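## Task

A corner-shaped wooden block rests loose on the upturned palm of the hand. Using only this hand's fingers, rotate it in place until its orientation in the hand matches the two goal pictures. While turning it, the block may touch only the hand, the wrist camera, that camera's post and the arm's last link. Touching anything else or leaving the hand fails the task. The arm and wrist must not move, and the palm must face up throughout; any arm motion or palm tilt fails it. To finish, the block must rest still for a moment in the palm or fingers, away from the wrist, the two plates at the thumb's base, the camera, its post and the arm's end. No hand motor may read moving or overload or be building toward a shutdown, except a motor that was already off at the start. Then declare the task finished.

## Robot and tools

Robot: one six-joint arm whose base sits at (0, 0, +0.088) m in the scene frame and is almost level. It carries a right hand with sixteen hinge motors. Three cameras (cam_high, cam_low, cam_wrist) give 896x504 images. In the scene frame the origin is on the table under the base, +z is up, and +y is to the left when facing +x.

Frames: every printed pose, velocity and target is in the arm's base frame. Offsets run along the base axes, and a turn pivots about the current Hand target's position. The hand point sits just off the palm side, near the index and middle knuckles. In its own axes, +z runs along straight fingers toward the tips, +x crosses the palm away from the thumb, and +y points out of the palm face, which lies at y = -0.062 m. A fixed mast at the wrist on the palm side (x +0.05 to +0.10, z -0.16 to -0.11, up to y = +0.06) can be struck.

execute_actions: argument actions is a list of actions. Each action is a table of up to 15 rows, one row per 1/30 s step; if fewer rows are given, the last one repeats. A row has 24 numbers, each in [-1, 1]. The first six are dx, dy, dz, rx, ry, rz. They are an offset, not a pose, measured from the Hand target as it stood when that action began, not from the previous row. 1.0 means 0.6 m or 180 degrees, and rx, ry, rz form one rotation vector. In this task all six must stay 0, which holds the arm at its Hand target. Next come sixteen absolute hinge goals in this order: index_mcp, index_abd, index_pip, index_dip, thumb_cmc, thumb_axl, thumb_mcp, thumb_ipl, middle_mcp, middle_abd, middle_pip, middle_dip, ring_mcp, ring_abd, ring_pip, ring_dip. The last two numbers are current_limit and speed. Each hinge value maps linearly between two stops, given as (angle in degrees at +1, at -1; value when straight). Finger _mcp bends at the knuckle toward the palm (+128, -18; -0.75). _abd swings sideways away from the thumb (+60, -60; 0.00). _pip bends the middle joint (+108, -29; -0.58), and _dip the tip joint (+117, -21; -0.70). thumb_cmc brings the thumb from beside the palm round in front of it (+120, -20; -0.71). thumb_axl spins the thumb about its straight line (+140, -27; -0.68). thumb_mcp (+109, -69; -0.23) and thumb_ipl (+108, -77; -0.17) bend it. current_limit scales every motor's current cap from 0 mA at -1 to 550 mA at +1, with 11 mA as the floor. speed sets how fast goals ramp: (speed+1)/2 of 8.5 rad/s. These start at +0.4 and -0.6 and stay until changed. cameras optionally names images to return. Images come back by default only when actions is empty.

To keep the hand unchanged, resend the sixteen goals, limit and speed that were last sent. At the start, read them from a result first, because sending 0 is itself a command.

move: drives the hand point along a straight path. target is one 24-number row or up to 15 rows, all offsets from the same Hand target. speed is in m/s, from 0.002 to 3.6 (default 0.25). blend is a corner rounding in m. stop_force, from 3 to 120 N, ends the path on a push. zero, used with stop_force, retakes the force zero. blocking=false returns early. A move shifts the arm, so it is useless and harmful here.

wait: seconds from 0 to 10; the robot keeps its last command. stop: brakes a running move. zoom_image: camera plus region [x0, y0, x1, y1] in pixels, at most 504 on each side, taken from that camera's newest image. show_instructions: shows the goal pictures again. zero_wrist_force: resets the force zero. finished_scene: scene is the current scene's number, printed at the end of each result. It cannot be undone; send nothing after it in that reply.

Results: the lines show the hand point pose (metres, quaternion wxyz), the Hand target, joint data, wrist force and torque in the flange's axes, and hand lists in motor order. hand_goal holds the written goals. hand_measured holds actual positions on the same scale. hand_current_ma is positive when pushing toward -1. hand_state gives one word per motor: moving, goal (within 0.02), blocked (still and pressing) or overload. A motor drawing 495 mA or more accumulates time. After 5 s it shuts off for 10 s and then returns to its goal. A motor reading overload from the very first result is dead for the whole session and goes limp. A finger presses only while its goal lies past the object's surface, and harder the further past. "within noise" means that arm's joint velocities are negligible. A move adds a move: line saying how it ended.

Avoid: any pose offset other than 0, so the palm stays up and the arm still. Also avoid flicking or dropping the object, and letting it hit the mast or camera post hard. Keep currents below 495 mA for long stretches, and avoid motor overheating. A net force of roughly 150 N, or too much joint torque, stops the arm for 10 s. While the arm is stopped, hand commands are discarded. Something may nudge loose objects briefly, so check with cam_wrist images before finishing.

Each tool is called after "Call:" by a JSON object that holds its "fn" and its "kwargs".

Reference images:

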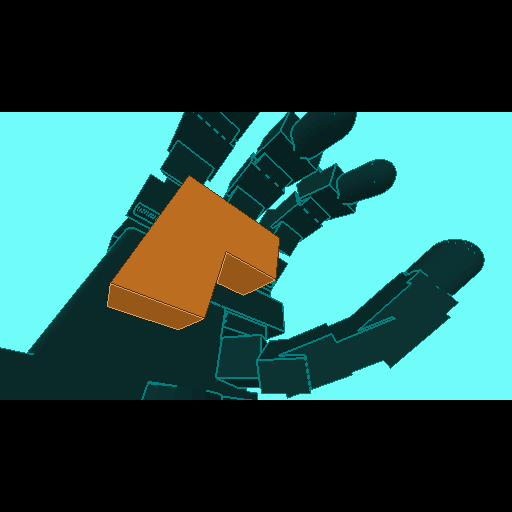

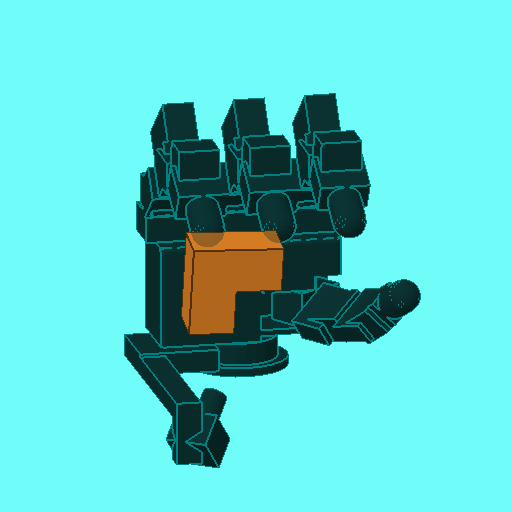

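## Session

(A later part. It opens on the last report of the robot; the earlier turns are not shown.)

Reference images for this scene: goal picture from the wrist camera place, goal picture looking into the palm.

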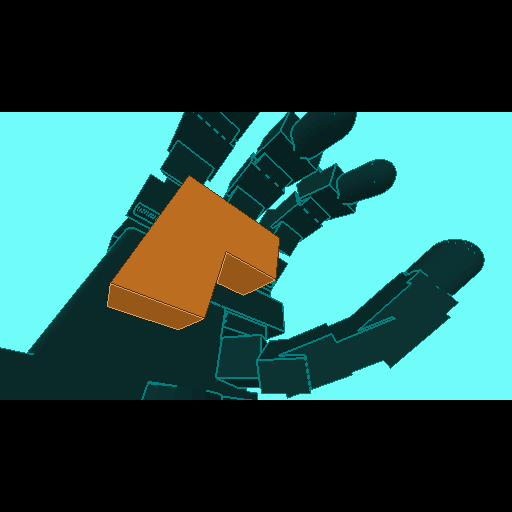

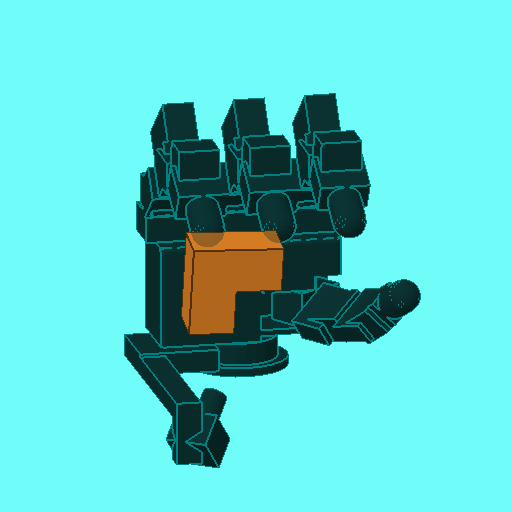

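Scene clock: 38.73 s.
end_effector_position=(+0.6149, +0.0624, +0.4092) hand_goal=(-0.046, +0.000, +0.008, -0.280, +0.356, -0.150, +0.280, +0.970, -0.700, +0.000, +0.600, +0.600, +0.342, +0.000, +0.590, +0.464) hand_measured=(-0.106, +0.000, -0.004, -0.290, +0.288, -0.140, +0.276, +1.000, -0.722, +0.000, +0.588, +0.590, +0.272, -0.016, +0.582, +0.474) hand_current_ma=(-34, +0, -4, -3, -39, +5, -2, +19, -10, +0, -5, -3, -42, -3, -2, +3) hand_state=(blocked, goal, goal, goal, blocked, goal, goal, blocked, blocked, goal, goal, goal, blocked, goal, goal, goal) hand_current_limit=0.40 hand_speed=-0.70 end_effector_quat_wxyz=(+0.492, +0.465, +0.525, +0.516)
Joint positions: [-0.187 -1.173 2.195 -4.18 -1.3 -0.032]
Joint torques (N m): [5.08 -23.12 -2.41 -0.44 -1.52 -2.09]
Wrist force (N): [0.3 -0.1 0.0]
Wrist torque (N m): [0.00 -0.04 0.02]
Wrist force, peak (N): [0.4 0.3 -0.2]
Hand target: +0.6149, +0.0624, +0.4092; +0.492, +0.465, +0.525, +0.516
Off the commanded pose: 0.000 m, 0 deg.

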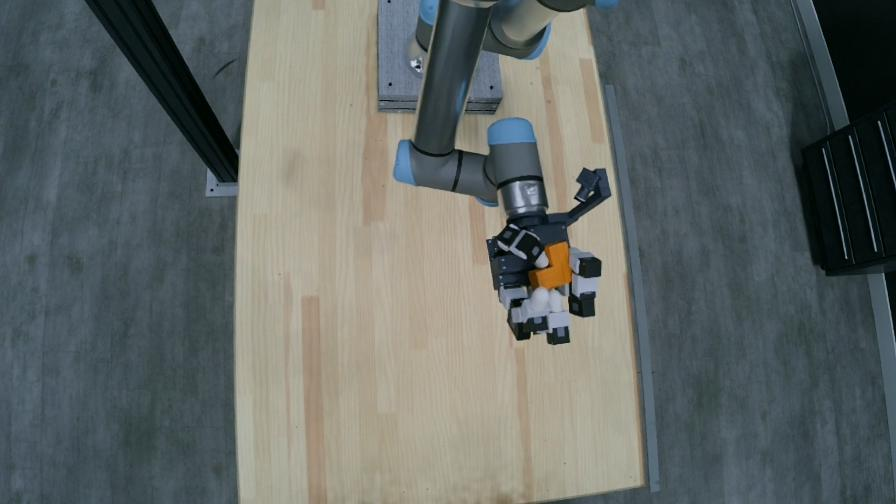

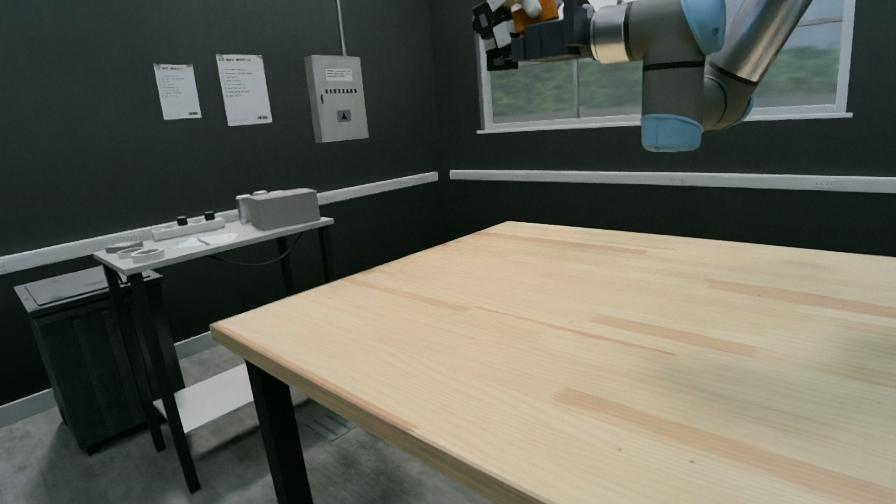

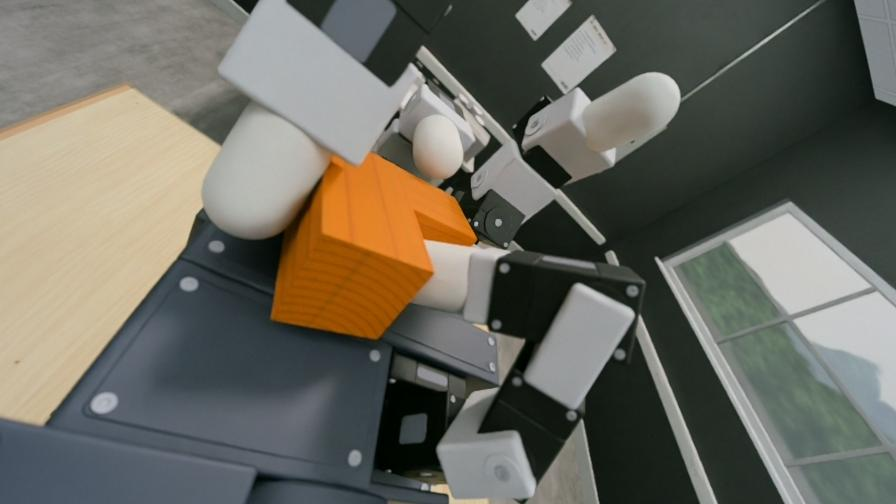

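Call:
{"fn": "execute_actions", "kwargs": {"actions": [[[0,0,0,0,0,0,-0.046,0,0.008,-0.280,0.357,0.0,0.28,0.97,-0.55,0,0.75,0.6,0.3,0,0.591,0.464,0.4,-0.8]],[[0,0,0,0,0,0,-0.046,0,0.008,-0.280,0.357,0.5,0.28,0.97,-0.4,0,0.81,0.53,0.3,0,0.591,0.464,0.4,-0.75]]], "cameras": ["cam_high","cam_wrist","cam_low"]}}

Call:
{"fn": "zoom_image", "kwargs": {"camera": "cam_high", "region": [470, 140, 650, 350]}}

Call:
{"fn": "zoom_image", "kwargs": {"camera": "cam_low", "region": [490, 0, 600, 60]}}

Scene clock: 40.20 s.
end_effector_position=(+0.6149, +0.0624, +0.4092) hand_goal=(-0.046, +0.000, +0.008, -0.280, +0.356, +0.500, +0.280, +0.970, -0.400, +0.000, +0.810, +0.530, +0.300, +0.000, +0.590, +0.464) hand_measured=(-0.106, +0.000, -0.004, -0.290, +0.262, -0.086, +0.300, +1.000, -0.510, +0.000, +0.658, +0.496, +0.276, -0.016, +0.566, +0.456) hand_current_ma=(-34, +0, -4, -3, -58, -385, +11, +19, -74, +0, -103, -16, -11, -3, -10, -3) hand_state=(blocked, goal, goal, goal, blocked, blocked, goal, blocked, blocked, goal, blocked, blocked, blocked, goal, blocked, goal) hand_current_limit=0.40 hand_speed=-0.75 end_effector_quat_wxyz=(+0.492, +0.465, +0.525, +0.516)
Joint positions: [-0.187 -1.173 2.195 -4.18 -1.3 -0.032]
Joint torques (N m): [4.79 -22.77 -1.34 -0.52 -1.38 -2.27]
Wrist force (N): [0.1 -0.1 -0.4]
Wrist torque (N m): [0.01 0.00 0.01]
Wrist force, peak (N): [-0.4 -0.4 -0.2]
Hand target: +0.6149, +0.0624, +0.4092; +0.492, +0.465, +0.525, +0.516
Off the commanded pose: 0.000 m, 0 deg.

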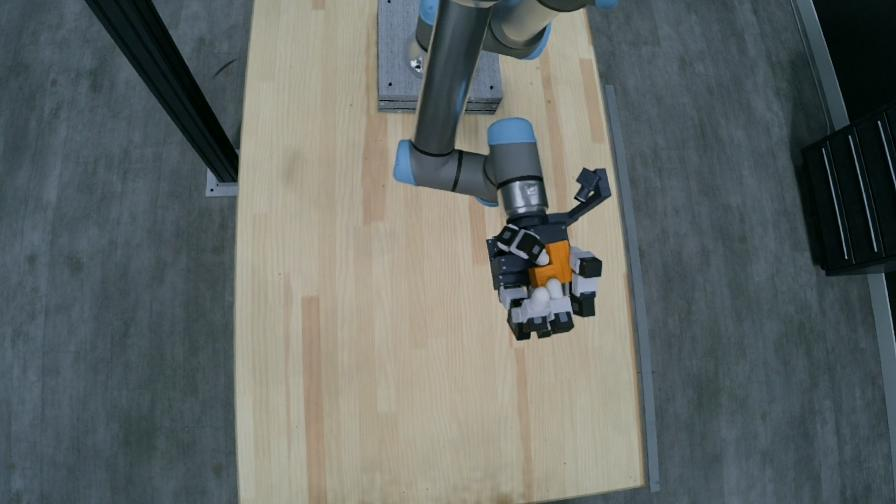

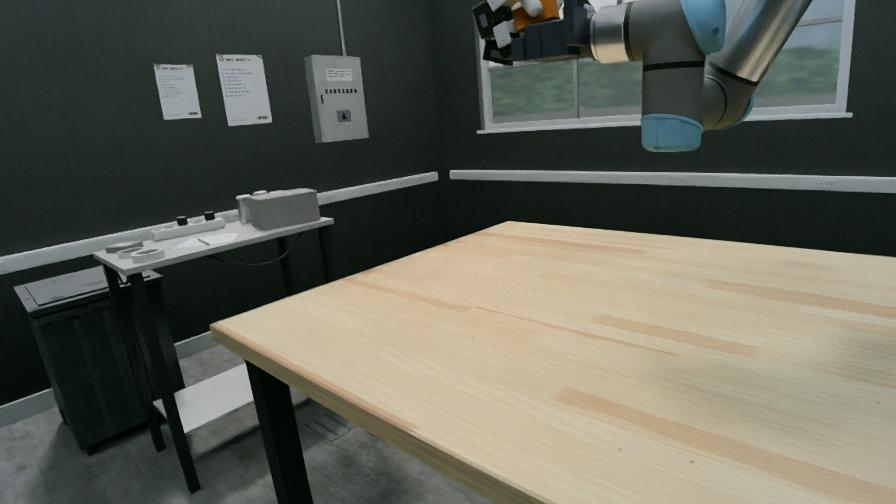

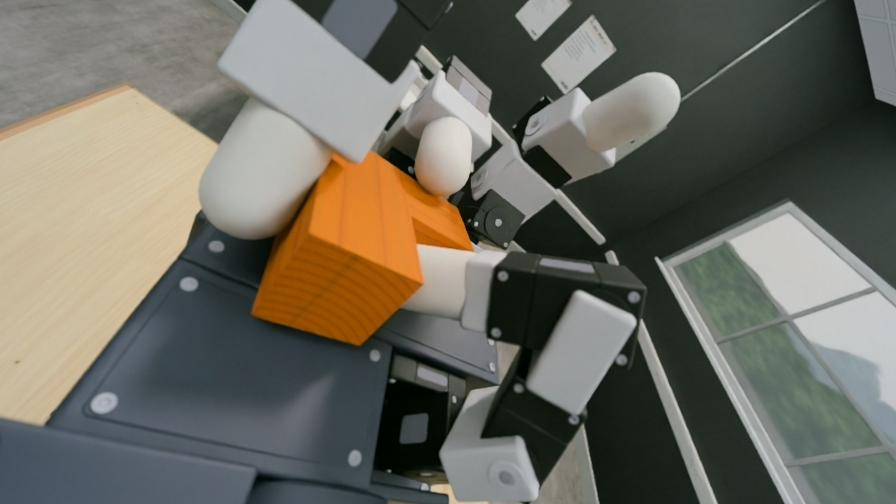

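Scaled by 2.400 from the camera's 896x504 image, which has a finer 1280x720 frame.

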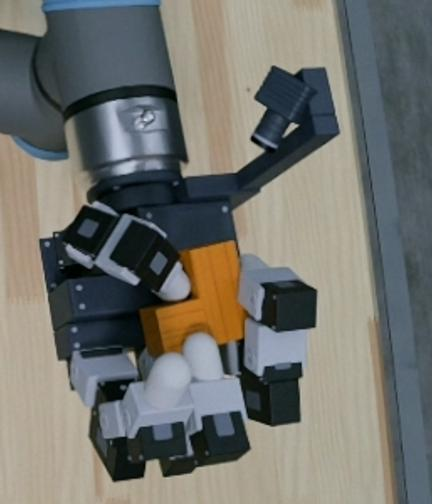

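Scaled by 4.582 from the camera's 896x504 image, which has a finer 1280x720 frame.

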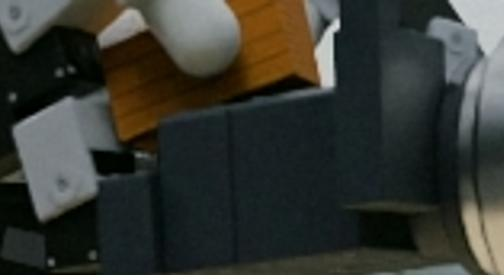

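Call:
{"fn": "execute_actions", "kwargs": {"actions": [[[0,0,0,0,0,0,-0.046,0,0.008,-0.280,0.3,-0.1,0.28,0.97,-0.45,0,0.7,0.5,0.3,0,0.591,0.464,0.4,-0.75]],[[0,0,0,0,0,0,-0.046,0,0.008,-0.280,0.3,-0.1,-0.34,0.97,-0.45,0,0.7,0.5,0.3,0,0.591,0.464,0.4,-0.7]],[[0,0,0,0,0,0,-0.046,0,0.008,-0.280,0.3,0.5,-0.3,0.97,-0.45,0,0.7,0.5,0.3,0,0.591,0.464,0.4,-0.6]]], "cameras": ["cam_high","cam_wrist","cam_low"]}}

Call:
{"fn": "zoom_image", "kwargs": {"camera": "cam_high", "region": [470, 140, 650, 350]}}

Call:
{"fn": "zoom_image", "kwargs": {"camera": "cam_low", "region": [490, 0, 600, 60]}}

Scene clock: 42.43 s.
end_effector_position=(+0.6149, +0.0624, +0.4092) hand_goal=(-0.046, +0.000, +0.008, -0.280, +0.300, +0.500, -0.300, +0.970, -0.450, +0.000, +0.700, +0.500, +0.300, +0.000, +0.590, +0.464) hand_measured=(-0.106, +0.000, -0.004, -0.290, +0.288, +0.492, -0.292, +0.986, -0.506, +0.000, +0.670, +0.486, +0.278, -0.014, +0.580, +0.460) hand_current_ma=(-34, +0, -4, -3, -5, -4, +4, +9, -33, +0, -13, -5, -10, -3, -4, -1) hand_state=(blocked, goal, goal, goal, goal, goal, goal, goal, blocked, goal, blocked, goal, blocked, goal, goal, goal) hand_current_limit=0.40 hand_speed=-0.60 end_effector_quat_wxyz=(+0.492, +0.465, +0.525, +0.516)
Joint positions: [-0.187 -1.173 2.195 -4.18 -1.3 -0.032]
Joint torques (N m): [5.23 -22.34 -1.92 -0.5 -1.44 -2.13]
Wrist force (N): [0.1 -0.1 -0.1]
Wrist torque (N m): [-0.02 -0.01 0.02]
Wrist force, peak (N): [-0.1 0.3 -0.6]
Hand target: +0.6149, +0.0624, +0.4092; +0.492, +0.465, +0.525, +0.516
Off the commanded pose: 0.000 m, 0 deg.

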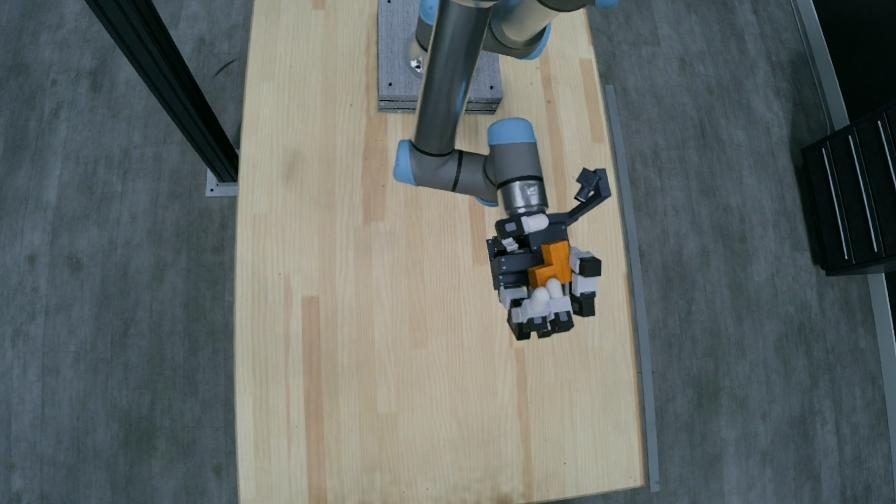

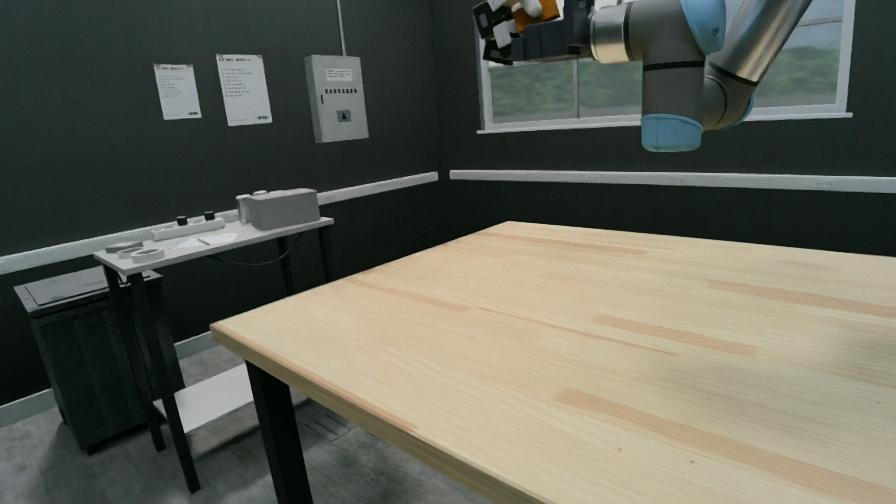

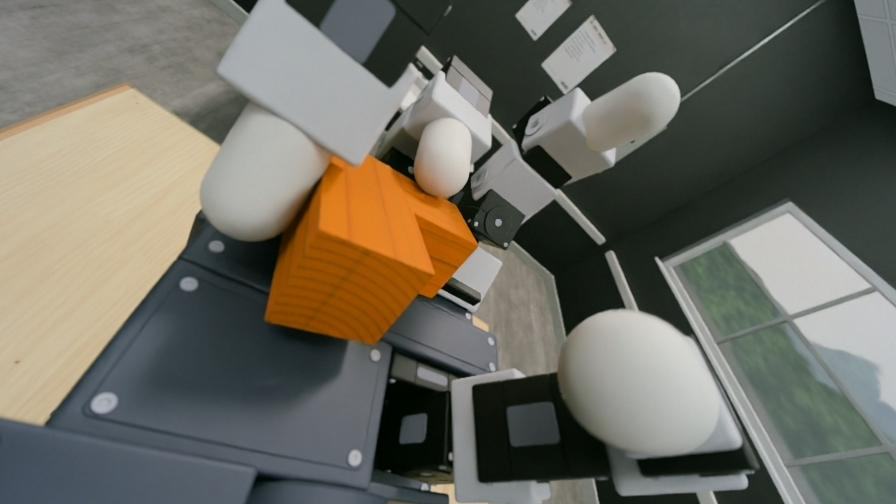

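Scaled by 2.400 from the camera's 896x504 image, which has a finer 1280x720 frame.

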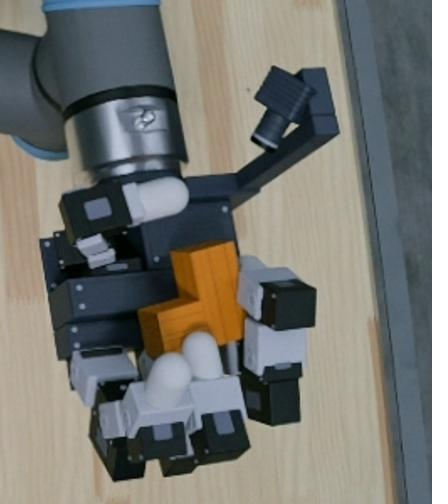

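Scaled by 4.582 from the camera's 896x504 image, which has a finer 1280x720 frame.

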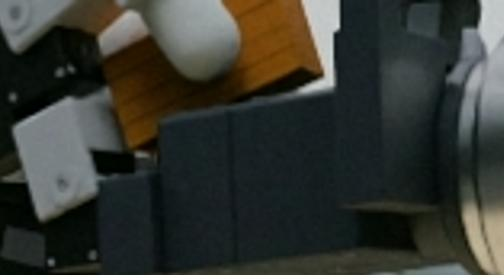

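Call:
{"fn": "execute_actions", "kwargs": {"actions": [[[0,0,0,0,0,0,-0.046,0,0.008,-0.280,0.3,0.5,-0.3,0.97,-0.3,0,0.8,0.5,0.3,0,0.591,0.464,0.4,-0.85]],[[0,0,0,0,0,0,-0.046,0,0.008,-0.280,0.3,0.5,-0.3,0.97,-0.07,0,0.737,0.464,0.3,0,0.591,0.464,0.4,-0.85]]], "cameras": ["cam_high","cam_wrist","cam_low"]}}

Call:
{"fn": "zoom_image", "kwargs": {"camera": "cam_high", "region": [470, 140, 650, 350]}}

Call:
{"fn": "zoom_image", "kwargs": {"camera": "cam_low", "region": [490, 0, 600, 60]}}

Scene clock: 43.90 s.
end_effector_position=(+0.6149, +0.0624, +0.4092) hand_goal=(-0.046, +0.000, +0.008, -0.280, +0.300, +0.500, -0.300, +0.970, -0.070, +0.000, +0.736, +0.464, +0.300, +0.000, +0.590, +0.464) hand_measured=(-0.106, +0.000, -0.004, -0.290, +0.288, +0.492, -0.292, +0.986, -0.260, +0.002, +0.634, +0.436, +0.288, -0.014, +0.584, +0.460) hand_current_ma=(-34, +0, -4, -3, -5, -4, +4, +9, -147, +0, -64, -13, -4, -3, -2, -1) hand_state=(blocked, goal, goal, goal, goal, goal, goal, goal, blocked, goal, blocked, blocked, goal, goal, goal, goal) hand_current_limit=0.40 hand_speed=-0.85 end_effector_quat_wxyz=(+0.492, +0.465, +0.525, +0.516)
Joint positions: [-0.187 -1.173 2.195 -4.18 -1.3 -0.032]
Joint torques (N m): [4.25 -21.93 -1.17 -0.46 -1.45 -2.04]
Wrist force (N): [-0.2 0.2 0.0]
Wrist torque (N m): [-0.01 0.03 0.00]
Wrist force, peak (N): [-0.4 -0.1 -0.3]
Hand target: +0.6149, +0.0624, +0.4092; +0.492, +0.465, +0.525, +0.516
Off the commanded pose: 0.000 m, 0 deg.

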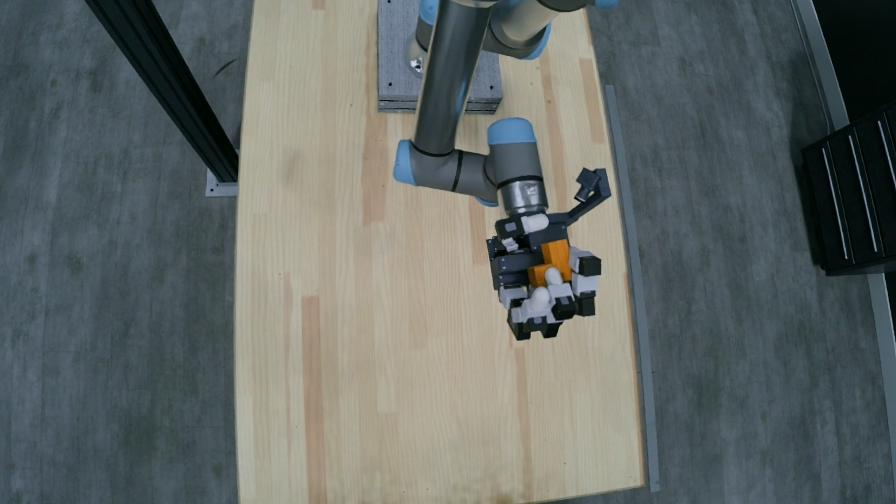

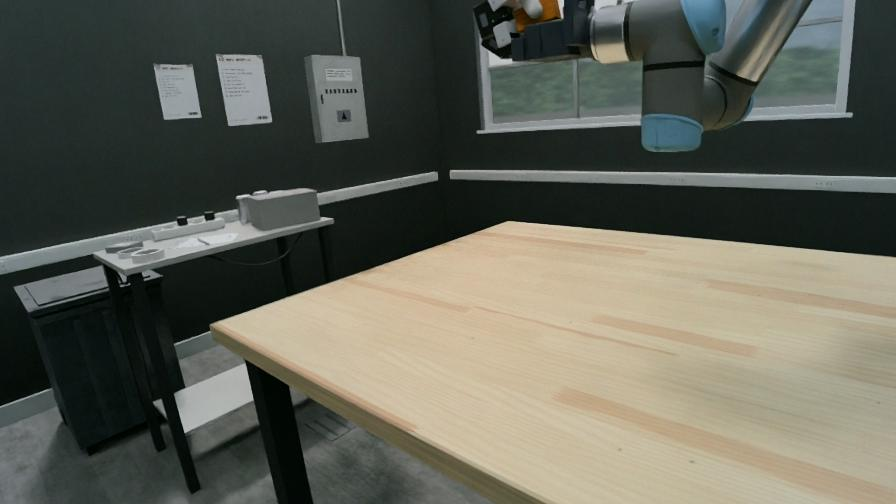

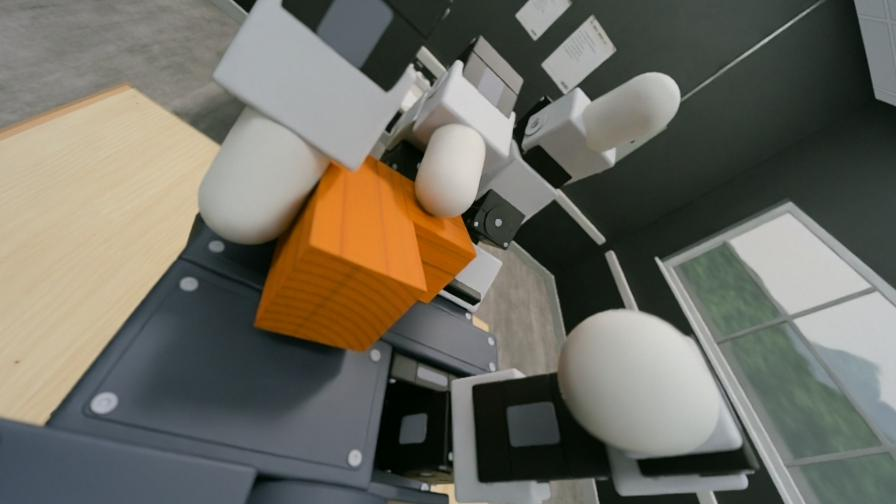

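Scaled by 2.400 from the camera's 896x504 image, which has a finer 1280x720 frame.

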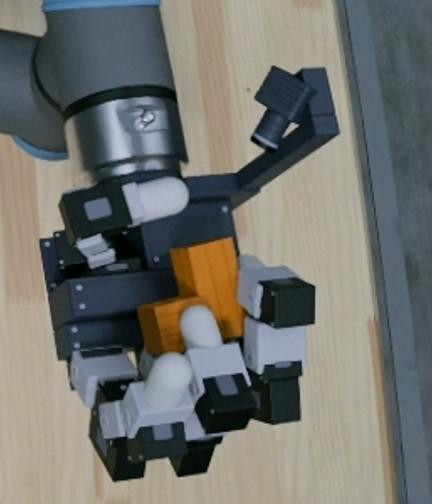

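Scaled by 4.582 from the camera's 896x504 image, which has a finer 1280x720 frame.

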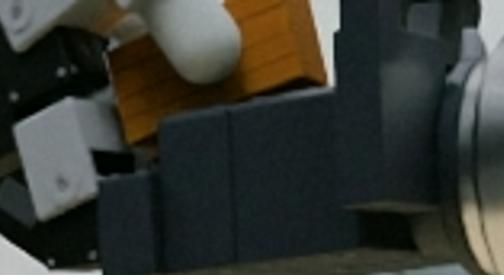

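Call:
{"fn": "execute_actions", "kwargs": {"actions": [[[0,0,0,0,0,0,-0.046,0,0.008,-0.280,0.3,0.5,-0.3,0.97,-0.4,0,0.3,0.2,0.3,0,0.591,0.464,0.4,-0.7]],[[0,0,0,0,0,0,-0.046,0,0.008,-0.280,0.3,0.5,-0.3,0.97,-0.2,0,-0.5,-0.6,0.3,0,0.591,0.464,0.4,-0.5]],[[0,0,0,0,0,0,-0.046,0,0.008,-0.280,0.3,0.5,-0.3,0.97,0.3,0,-0.5,-0.6,0.3,0,0.591,0.464,0.4,-0.7]]], "cameras": ["cam_high","cam_wrist","cam_low"]}}

Call:
{"fn": "zoom_image", "kwargs": {"camera": "cam_high", "region": [470, 140, 650, 350]}}

Call:
{"fn": "zoom_image", "kwargs": {"camera": "cam_low", "region": [490, 0, 600, 60]}}

Scene clock: 46.80 s.
end_effector_position=(+0.6149, +0.0624, +0.4092) hand_goal=(-0.046, +0.000, +0.008, -0.280, +0.300, +0.500, -0.300, +0.970, +0.300, +0.000, -0.500, -0.600, +0.300, +0.000, +0.590, +0.464) hand_measured=(-0.106, +0.000, -0.004, -0.290, +0.288, +0.492, -0.292, +0.986, +0.264, +0.002, -0.498, -0.590, +0.288, -0.014, +0.588, +0.460) hand_current_ma=(-34, +0, -4, -3, -5, -4, +4, +9, -18, +0, +1, +4, -4, -3, +0, -1) hand_state=(blocked, goal, goal, goal, goal, goal, goal, goal, blocked, goal, goal, goal, goal, goal, goal, goal) hand_current_limit=0.40 hand_speed=-0.70 end_effector_quat_wxyz=(+0.492, +0.465, +0.525, +0.516)
Joint positions: [-0.187 -1.173 2.195 -4.18 -1.3 -0.032]
Joint torques (N m): [4.39 -21.1 -0.8 -0.52 -1.44 -2]
Wrist force (N): [0.1 0.1 -0.2]
Wrist torque (N m): [-0.02 -0.01 0.02]
Wrist force, peak (N): [0.5 0.0 -0.4]
Hand target: +0.6149, +0.0624, +0.4092; +0.492, +0.465, +0.525, +0.516
Off the commanded pose: 0.000 m, 0 deg.

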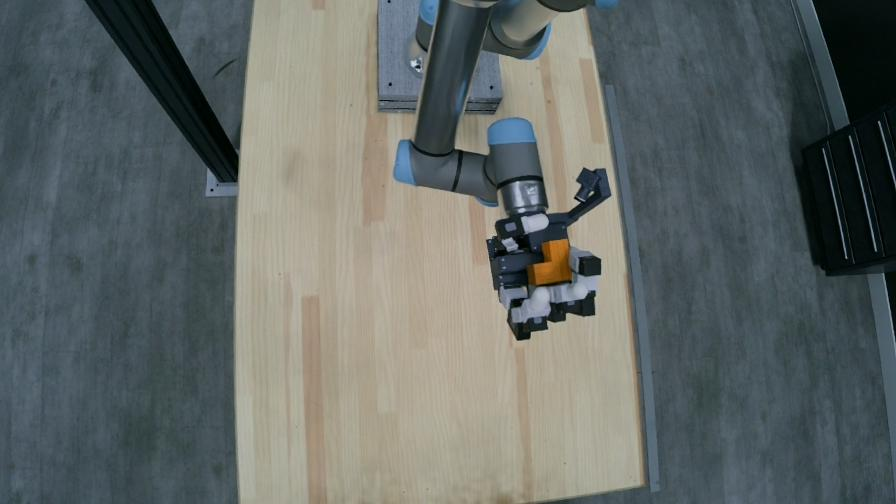

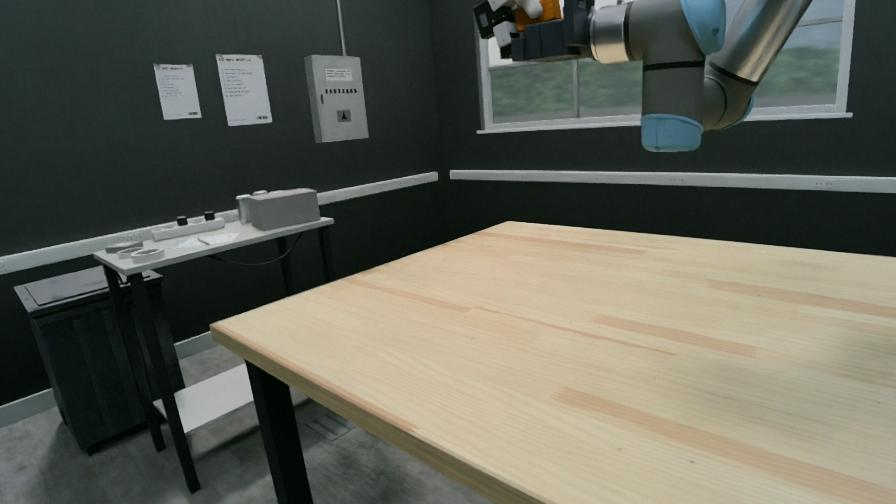

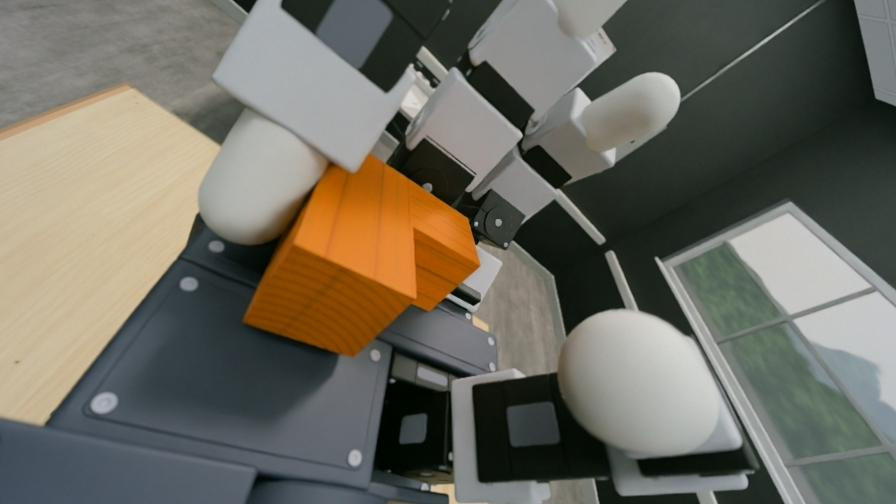

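Scaled by 2.400 from the camera's 896x504 image, which has a finer 1280x720 frame.

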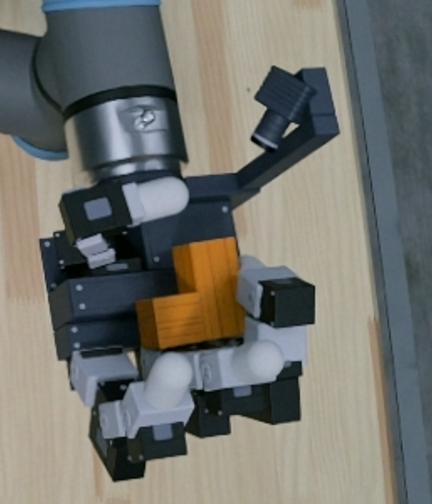

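Scaled by 4.582 from the camera's 896x504 image, which has a finer 1280x720 frame.

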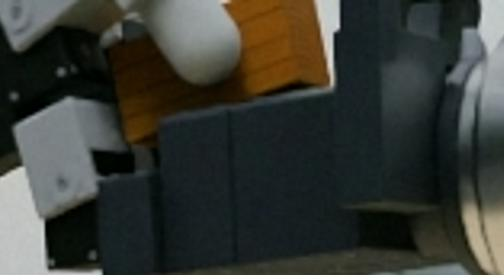

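Call:
{"fn": "execute_actions", "kwargs": {"actions": [[[0,0,0,0,0,0,-0.046,0,0.008,-0.280,0.3,0.5,-0.3,0.97,0.75,0,-0.5,-0.6,0.3,0,0.591,0.464,0.4,-0.75]]], "cameras": ["cam_high","cam_wrist","cam_low"]}}

Call:
{"fn": "zoom_image", "kwargs": {"camera": "cam_high", "region": [470, 140, 650, 350]}}

Call:
{"fn": "zoom_image", "kwargs": {"camera": "cam_low", "region": [490, 0, 600, 60]}}

Scene clock: 47.87 s.
end_effector_position=(+0.6149, +0.0624, +0.4092) hand_goal=(-0.046, +0.000, +0.008, -0.280, +0.300, +0.500, -0.300, +0.970, +0.750, +0.000, -0.500, -0.600, +0.300, +0.000, +0.590, +0.464) hand_measured=(-0.106, +0.000, -0.004, -0.290, +0.288, +0.492, -0.292, +0.986, +0.710, +0.002, -0.498, -0.590, +0.290, -0.012, +0.588, +0.460) hand_current_ma=(-34, +0, -4, -3, -5, -4, +4, +9, -21, +0, +1, +4, -4, -2, -1, -1) hand_state=(blocked, goal, goal, goal, goal, goal, goal, goal, blocked, goal, goal, goal, goal, goal, goal, goal) hand_current_limit=0.40 hand_speed=-0.75 end_effector_quat_wxyz=(+0.492, +0.465, +0.525, +0.516)
Joint positions: [-0.187 -1.173 2.195 -4.18 -1.3 -0.032]
Joint torques (N m): [5.08 -21.07 -0.97 -0.63 -1.51 -2.03]
Wrist force (N): [0.1 -0.1 -0.2]
Wrist torque (N m): [-0.09 -0.01 0.01]
Wrist force, peak (N): [0.0 0.1 -0.6]
Hand target: +0.6149, +0.0624, +0.4092; +0.492, +0.465, +0.525, +0.516
Off the commanded pose: 0.000 m, 0 deg.

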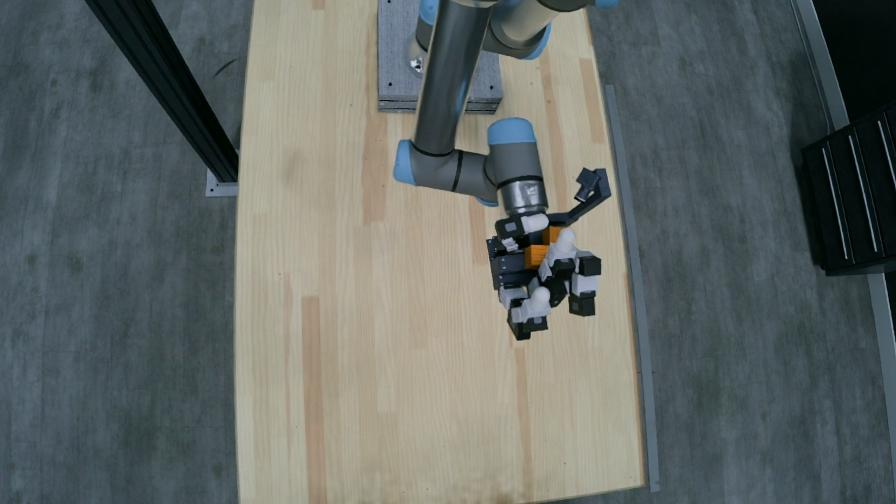

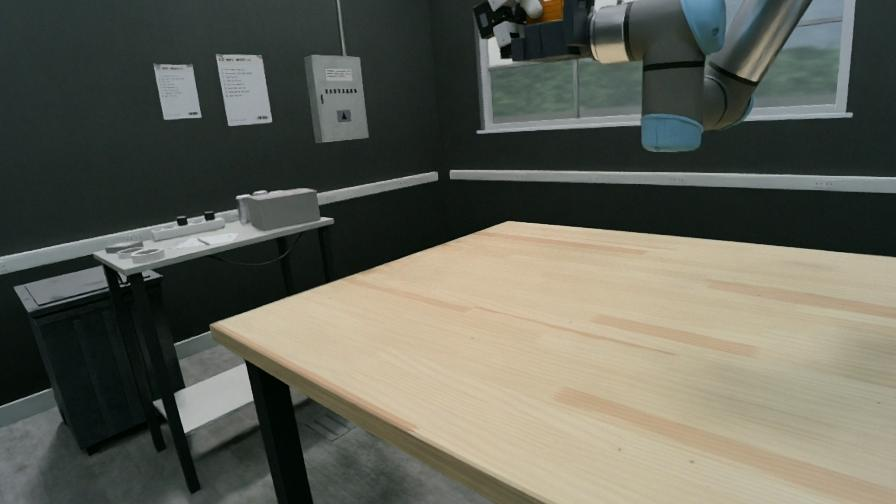

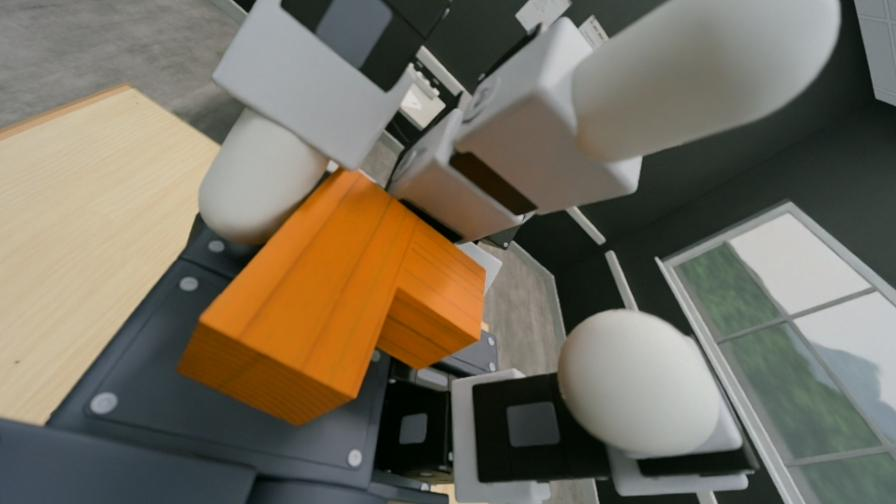

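Scaled by 2.400 from the camera's 896x504 image, which has a finer 1280x720 frame.

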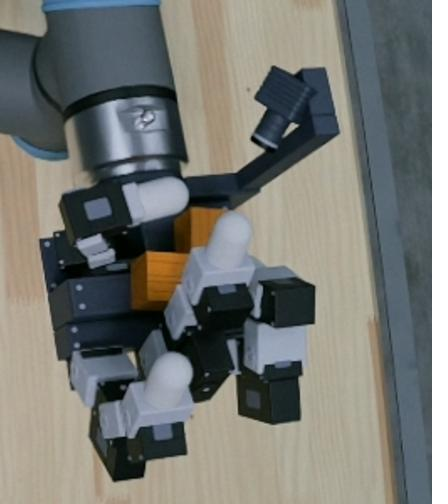

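Scaled by 4.582 from the camera's 896x504 image, which has a finer 1280x720 frame.

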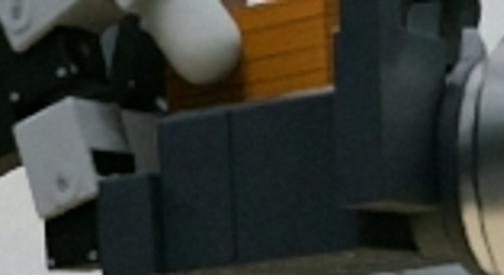

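Call:
{"fn": "execute_actions", "kwargs": {"actions": [[[0,0,0,0,0,0,-0.046,0,0.008,-0.280,-0.18,0.56,-0.1,0.97,0.75,0,-0.5,-0.6,0.3,0,0.591,0.464,0.4,-0.7]],[[0,0,0,0,0,0,-0.046,0,0.008,-0.280,-0.18,0.56,0.45,0.97,0.2,0,-0.5,-0.6,0.3,0,0.591,0.464,0.4,-0.7]]], "cameras": ["cam_high","cam_wrist"]}}

Call:
{"fn": "zoom_image", "kwargs": {"camera": "cam_high", "region": [470, 140, 650, 350]}}

Scene clock: 50.33 s.
end_effector_position=(+0.6149, +0.0624, +0.4092) hand_goal=(-0.046, +0.000, +0.008, -0.280, -0.180, +0.560, +0.450, +0.970, +0.200, +0.000, -0.500, -0.600, +0.300, +0.000, +0.590, +0.464) hand_measured=(-0.106, +0.000, -0.004, -0.290, -0.188, +0.554, +0.448, +0.986, +0.194, +0.002, -0.498, -0.590, +0.290, -0.012, +0.588, +0.460) hand_current_ma=(-34, +0, -4, -3, -3, -3, -1, +9, -2, +0, +1, +4, -4, -2, -1, -1) hand_state=(blocked, goal, goal, goal, goal, goal, goal, goal, goal, goal, goal, goal, goal, goal, goal, goal) hand_current_limit=0.40 hand_speed=-0.70 end_effector_quat_wxyz=(+0.492, +0.465, +0.525, +0.516)
Joint positions: [-0.187 -1.173 2.195 -4.18 -1.3 -0.032]
Joint torques (N m): [4.66 -20.71 -2.03 -0.69 -1.39 -1.89]
Wrist force (N): [-0.1 0.1 0.2]
Wrist torque (N m): [-0.05 0.02 0.00]
Wrist force, peak (N): [0.4 0.1 -0.4]
Hand target: +0.6149, +0.0624, +0.4092; +0.492, +0.465, +0.525, +0.516
Off the commanded pose: 0.000 m, 0 deg.
Images, in order (width x height): cam_high 896x504, cam_wrist 896x504.

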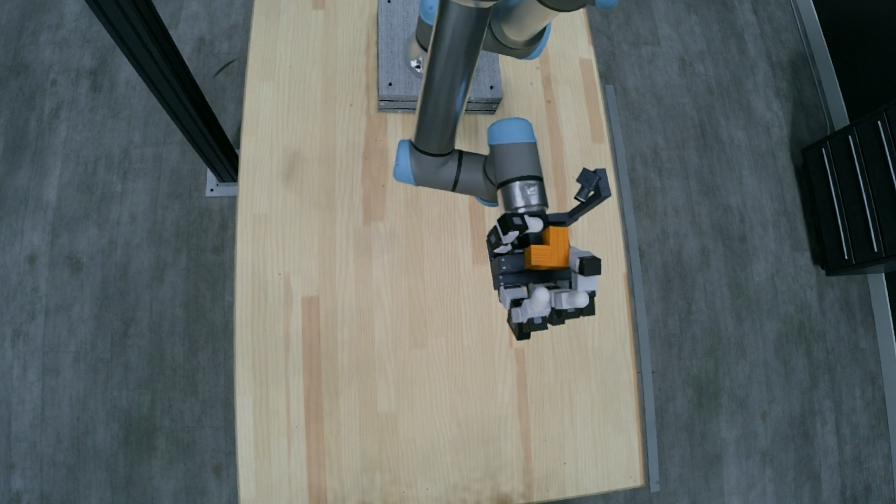

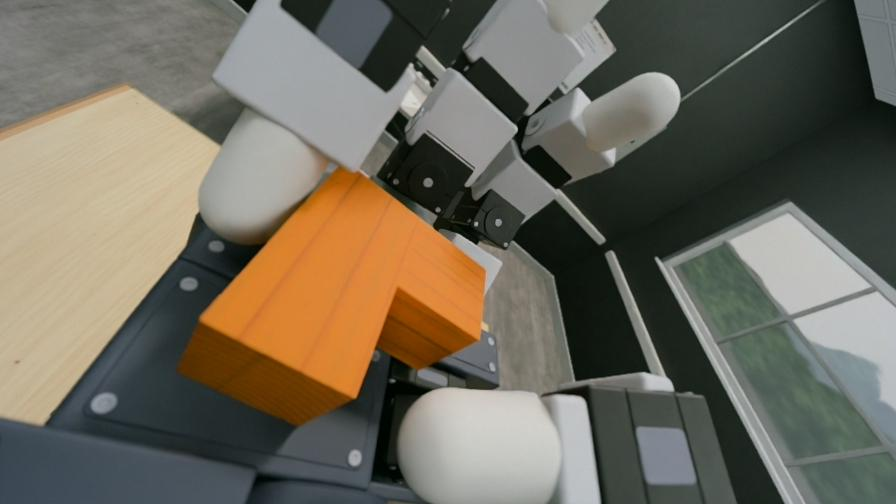

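Scaled by 2.400 from the camera's 896x504 image, which has a finer 1280x720 frame.

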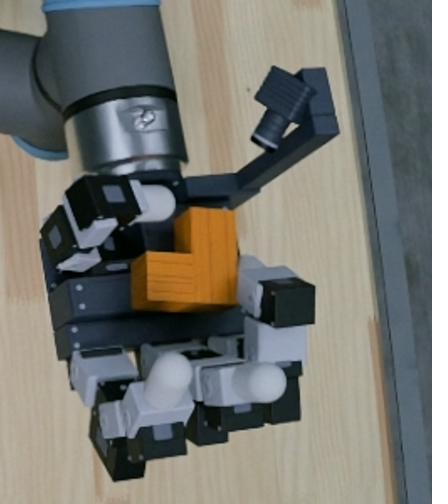

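Call:
{"fn": "execute_actions", "kwargs": {"actions": [[[0,0,0,0,0,0,-0.046,0,0.008,-0.280,-0.18,0.22,0.45,0.97,0.2,0,-0.5,-0.6,0.3,0,0.591,0.464,0.4,-0.8]],[[0,0,0,0,0,0,-0.046,0,0.008,-0.280,-0.18,0.08,0.45,0.97,0.2,0,-0.5,-0.6,0.3,0,0.591,0.464,0.4,-0.9]]], "cameras": ["cam_high","cam_wrist"]}}

Call:
{"fn": "zoom_image", "kwargs": {"camera": "cam_high", "region": [470, 140, 650, 350]}}

Scene clock: 52.00 s.
end_effector_position=(+0.6149, +0.0624, +0.4092) hand_goal=(-0.046, +0.000, +0.008, -0.280, -0.180, +0.080, +0.450, +0.970, +0.200, +0.000, -0.500, -0.600, +0.300, +0.000, +0.590, +0.464) hand_measured=(-0.106, +0.000, -0.004, -0.290, -0.188, +0.096, +0.448, +0.982, +0.194, +0.002, -0.498, -0.590, +0.290, -0.010, +0.588, +0.460) hand_current_ma=(-34, +0, -4, -3, -3, +8, -1, +6, -2, +0, +1, +4, -4, -2, -1, -1) hand_state=(blocked, goal, goal, goal, goal, goal, goal, goal, goal, goal, goal, goal, goal, goal, goal, goal) hand_current_limit=0.40 hand_speed=-0.90 end_effector_quat_wxyz=(+0.492, +0.465, +0.525, +0.516)
Joint positions: [-0.187 -1.173 2.195 -4.18 -1.3 -0.032]
Joint torques (N m): [4.23 -20.26 -1.56 -0.82 -1.56 -2]
Wrist force (N): [-0.1 -0.2 -0.2]
Wrist torque (N m): [-0.03 0.02 0.00]
Wrist force, peak (N): [0.4 0.2 -0.5]
Hand target: +0.6149, +0.0624, +0.4092; +0.492, +0.465, +0.525, +0.516
Off the commanded pose: 0.000 m, 0 deg.
Images, in order (width x height): cam_high 896x504, cam_wrist 896x504.

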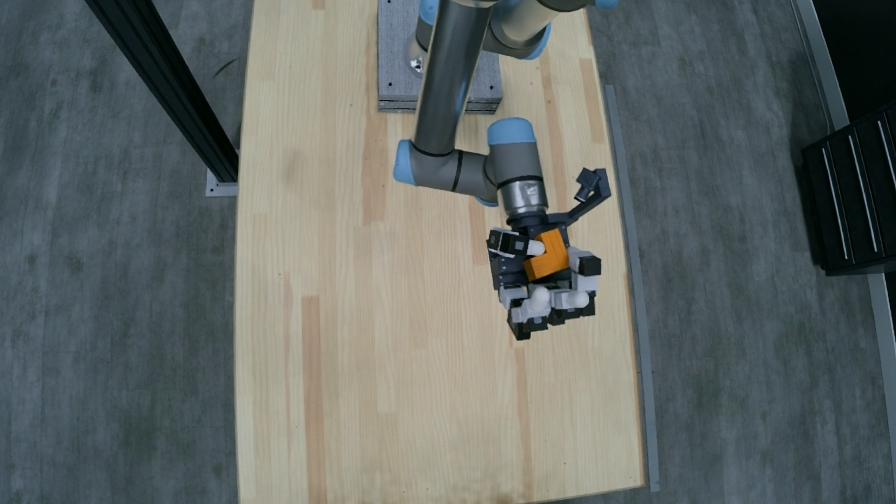

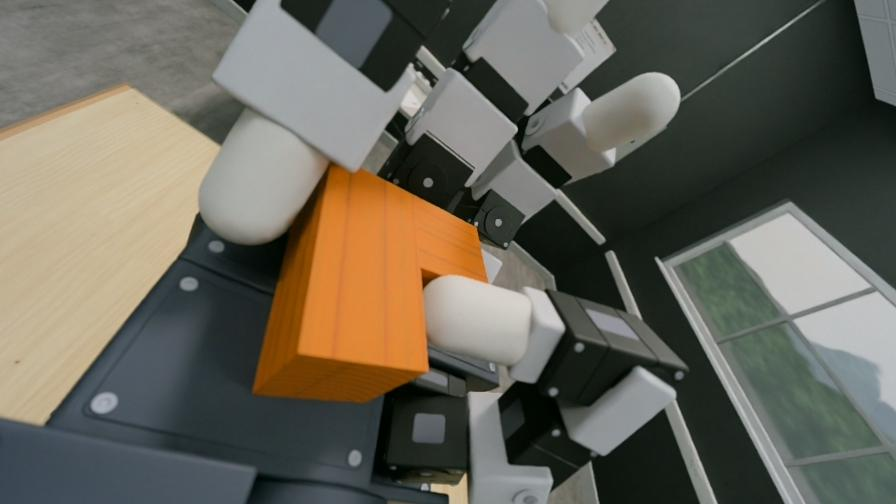

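Scaled by 2.400 from the camera's 896x504 image, which has a finer 1280x720 frame.

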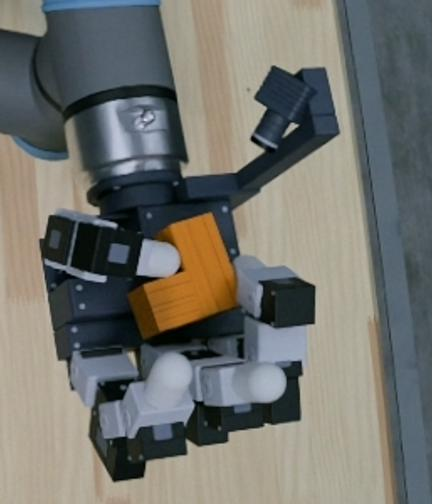

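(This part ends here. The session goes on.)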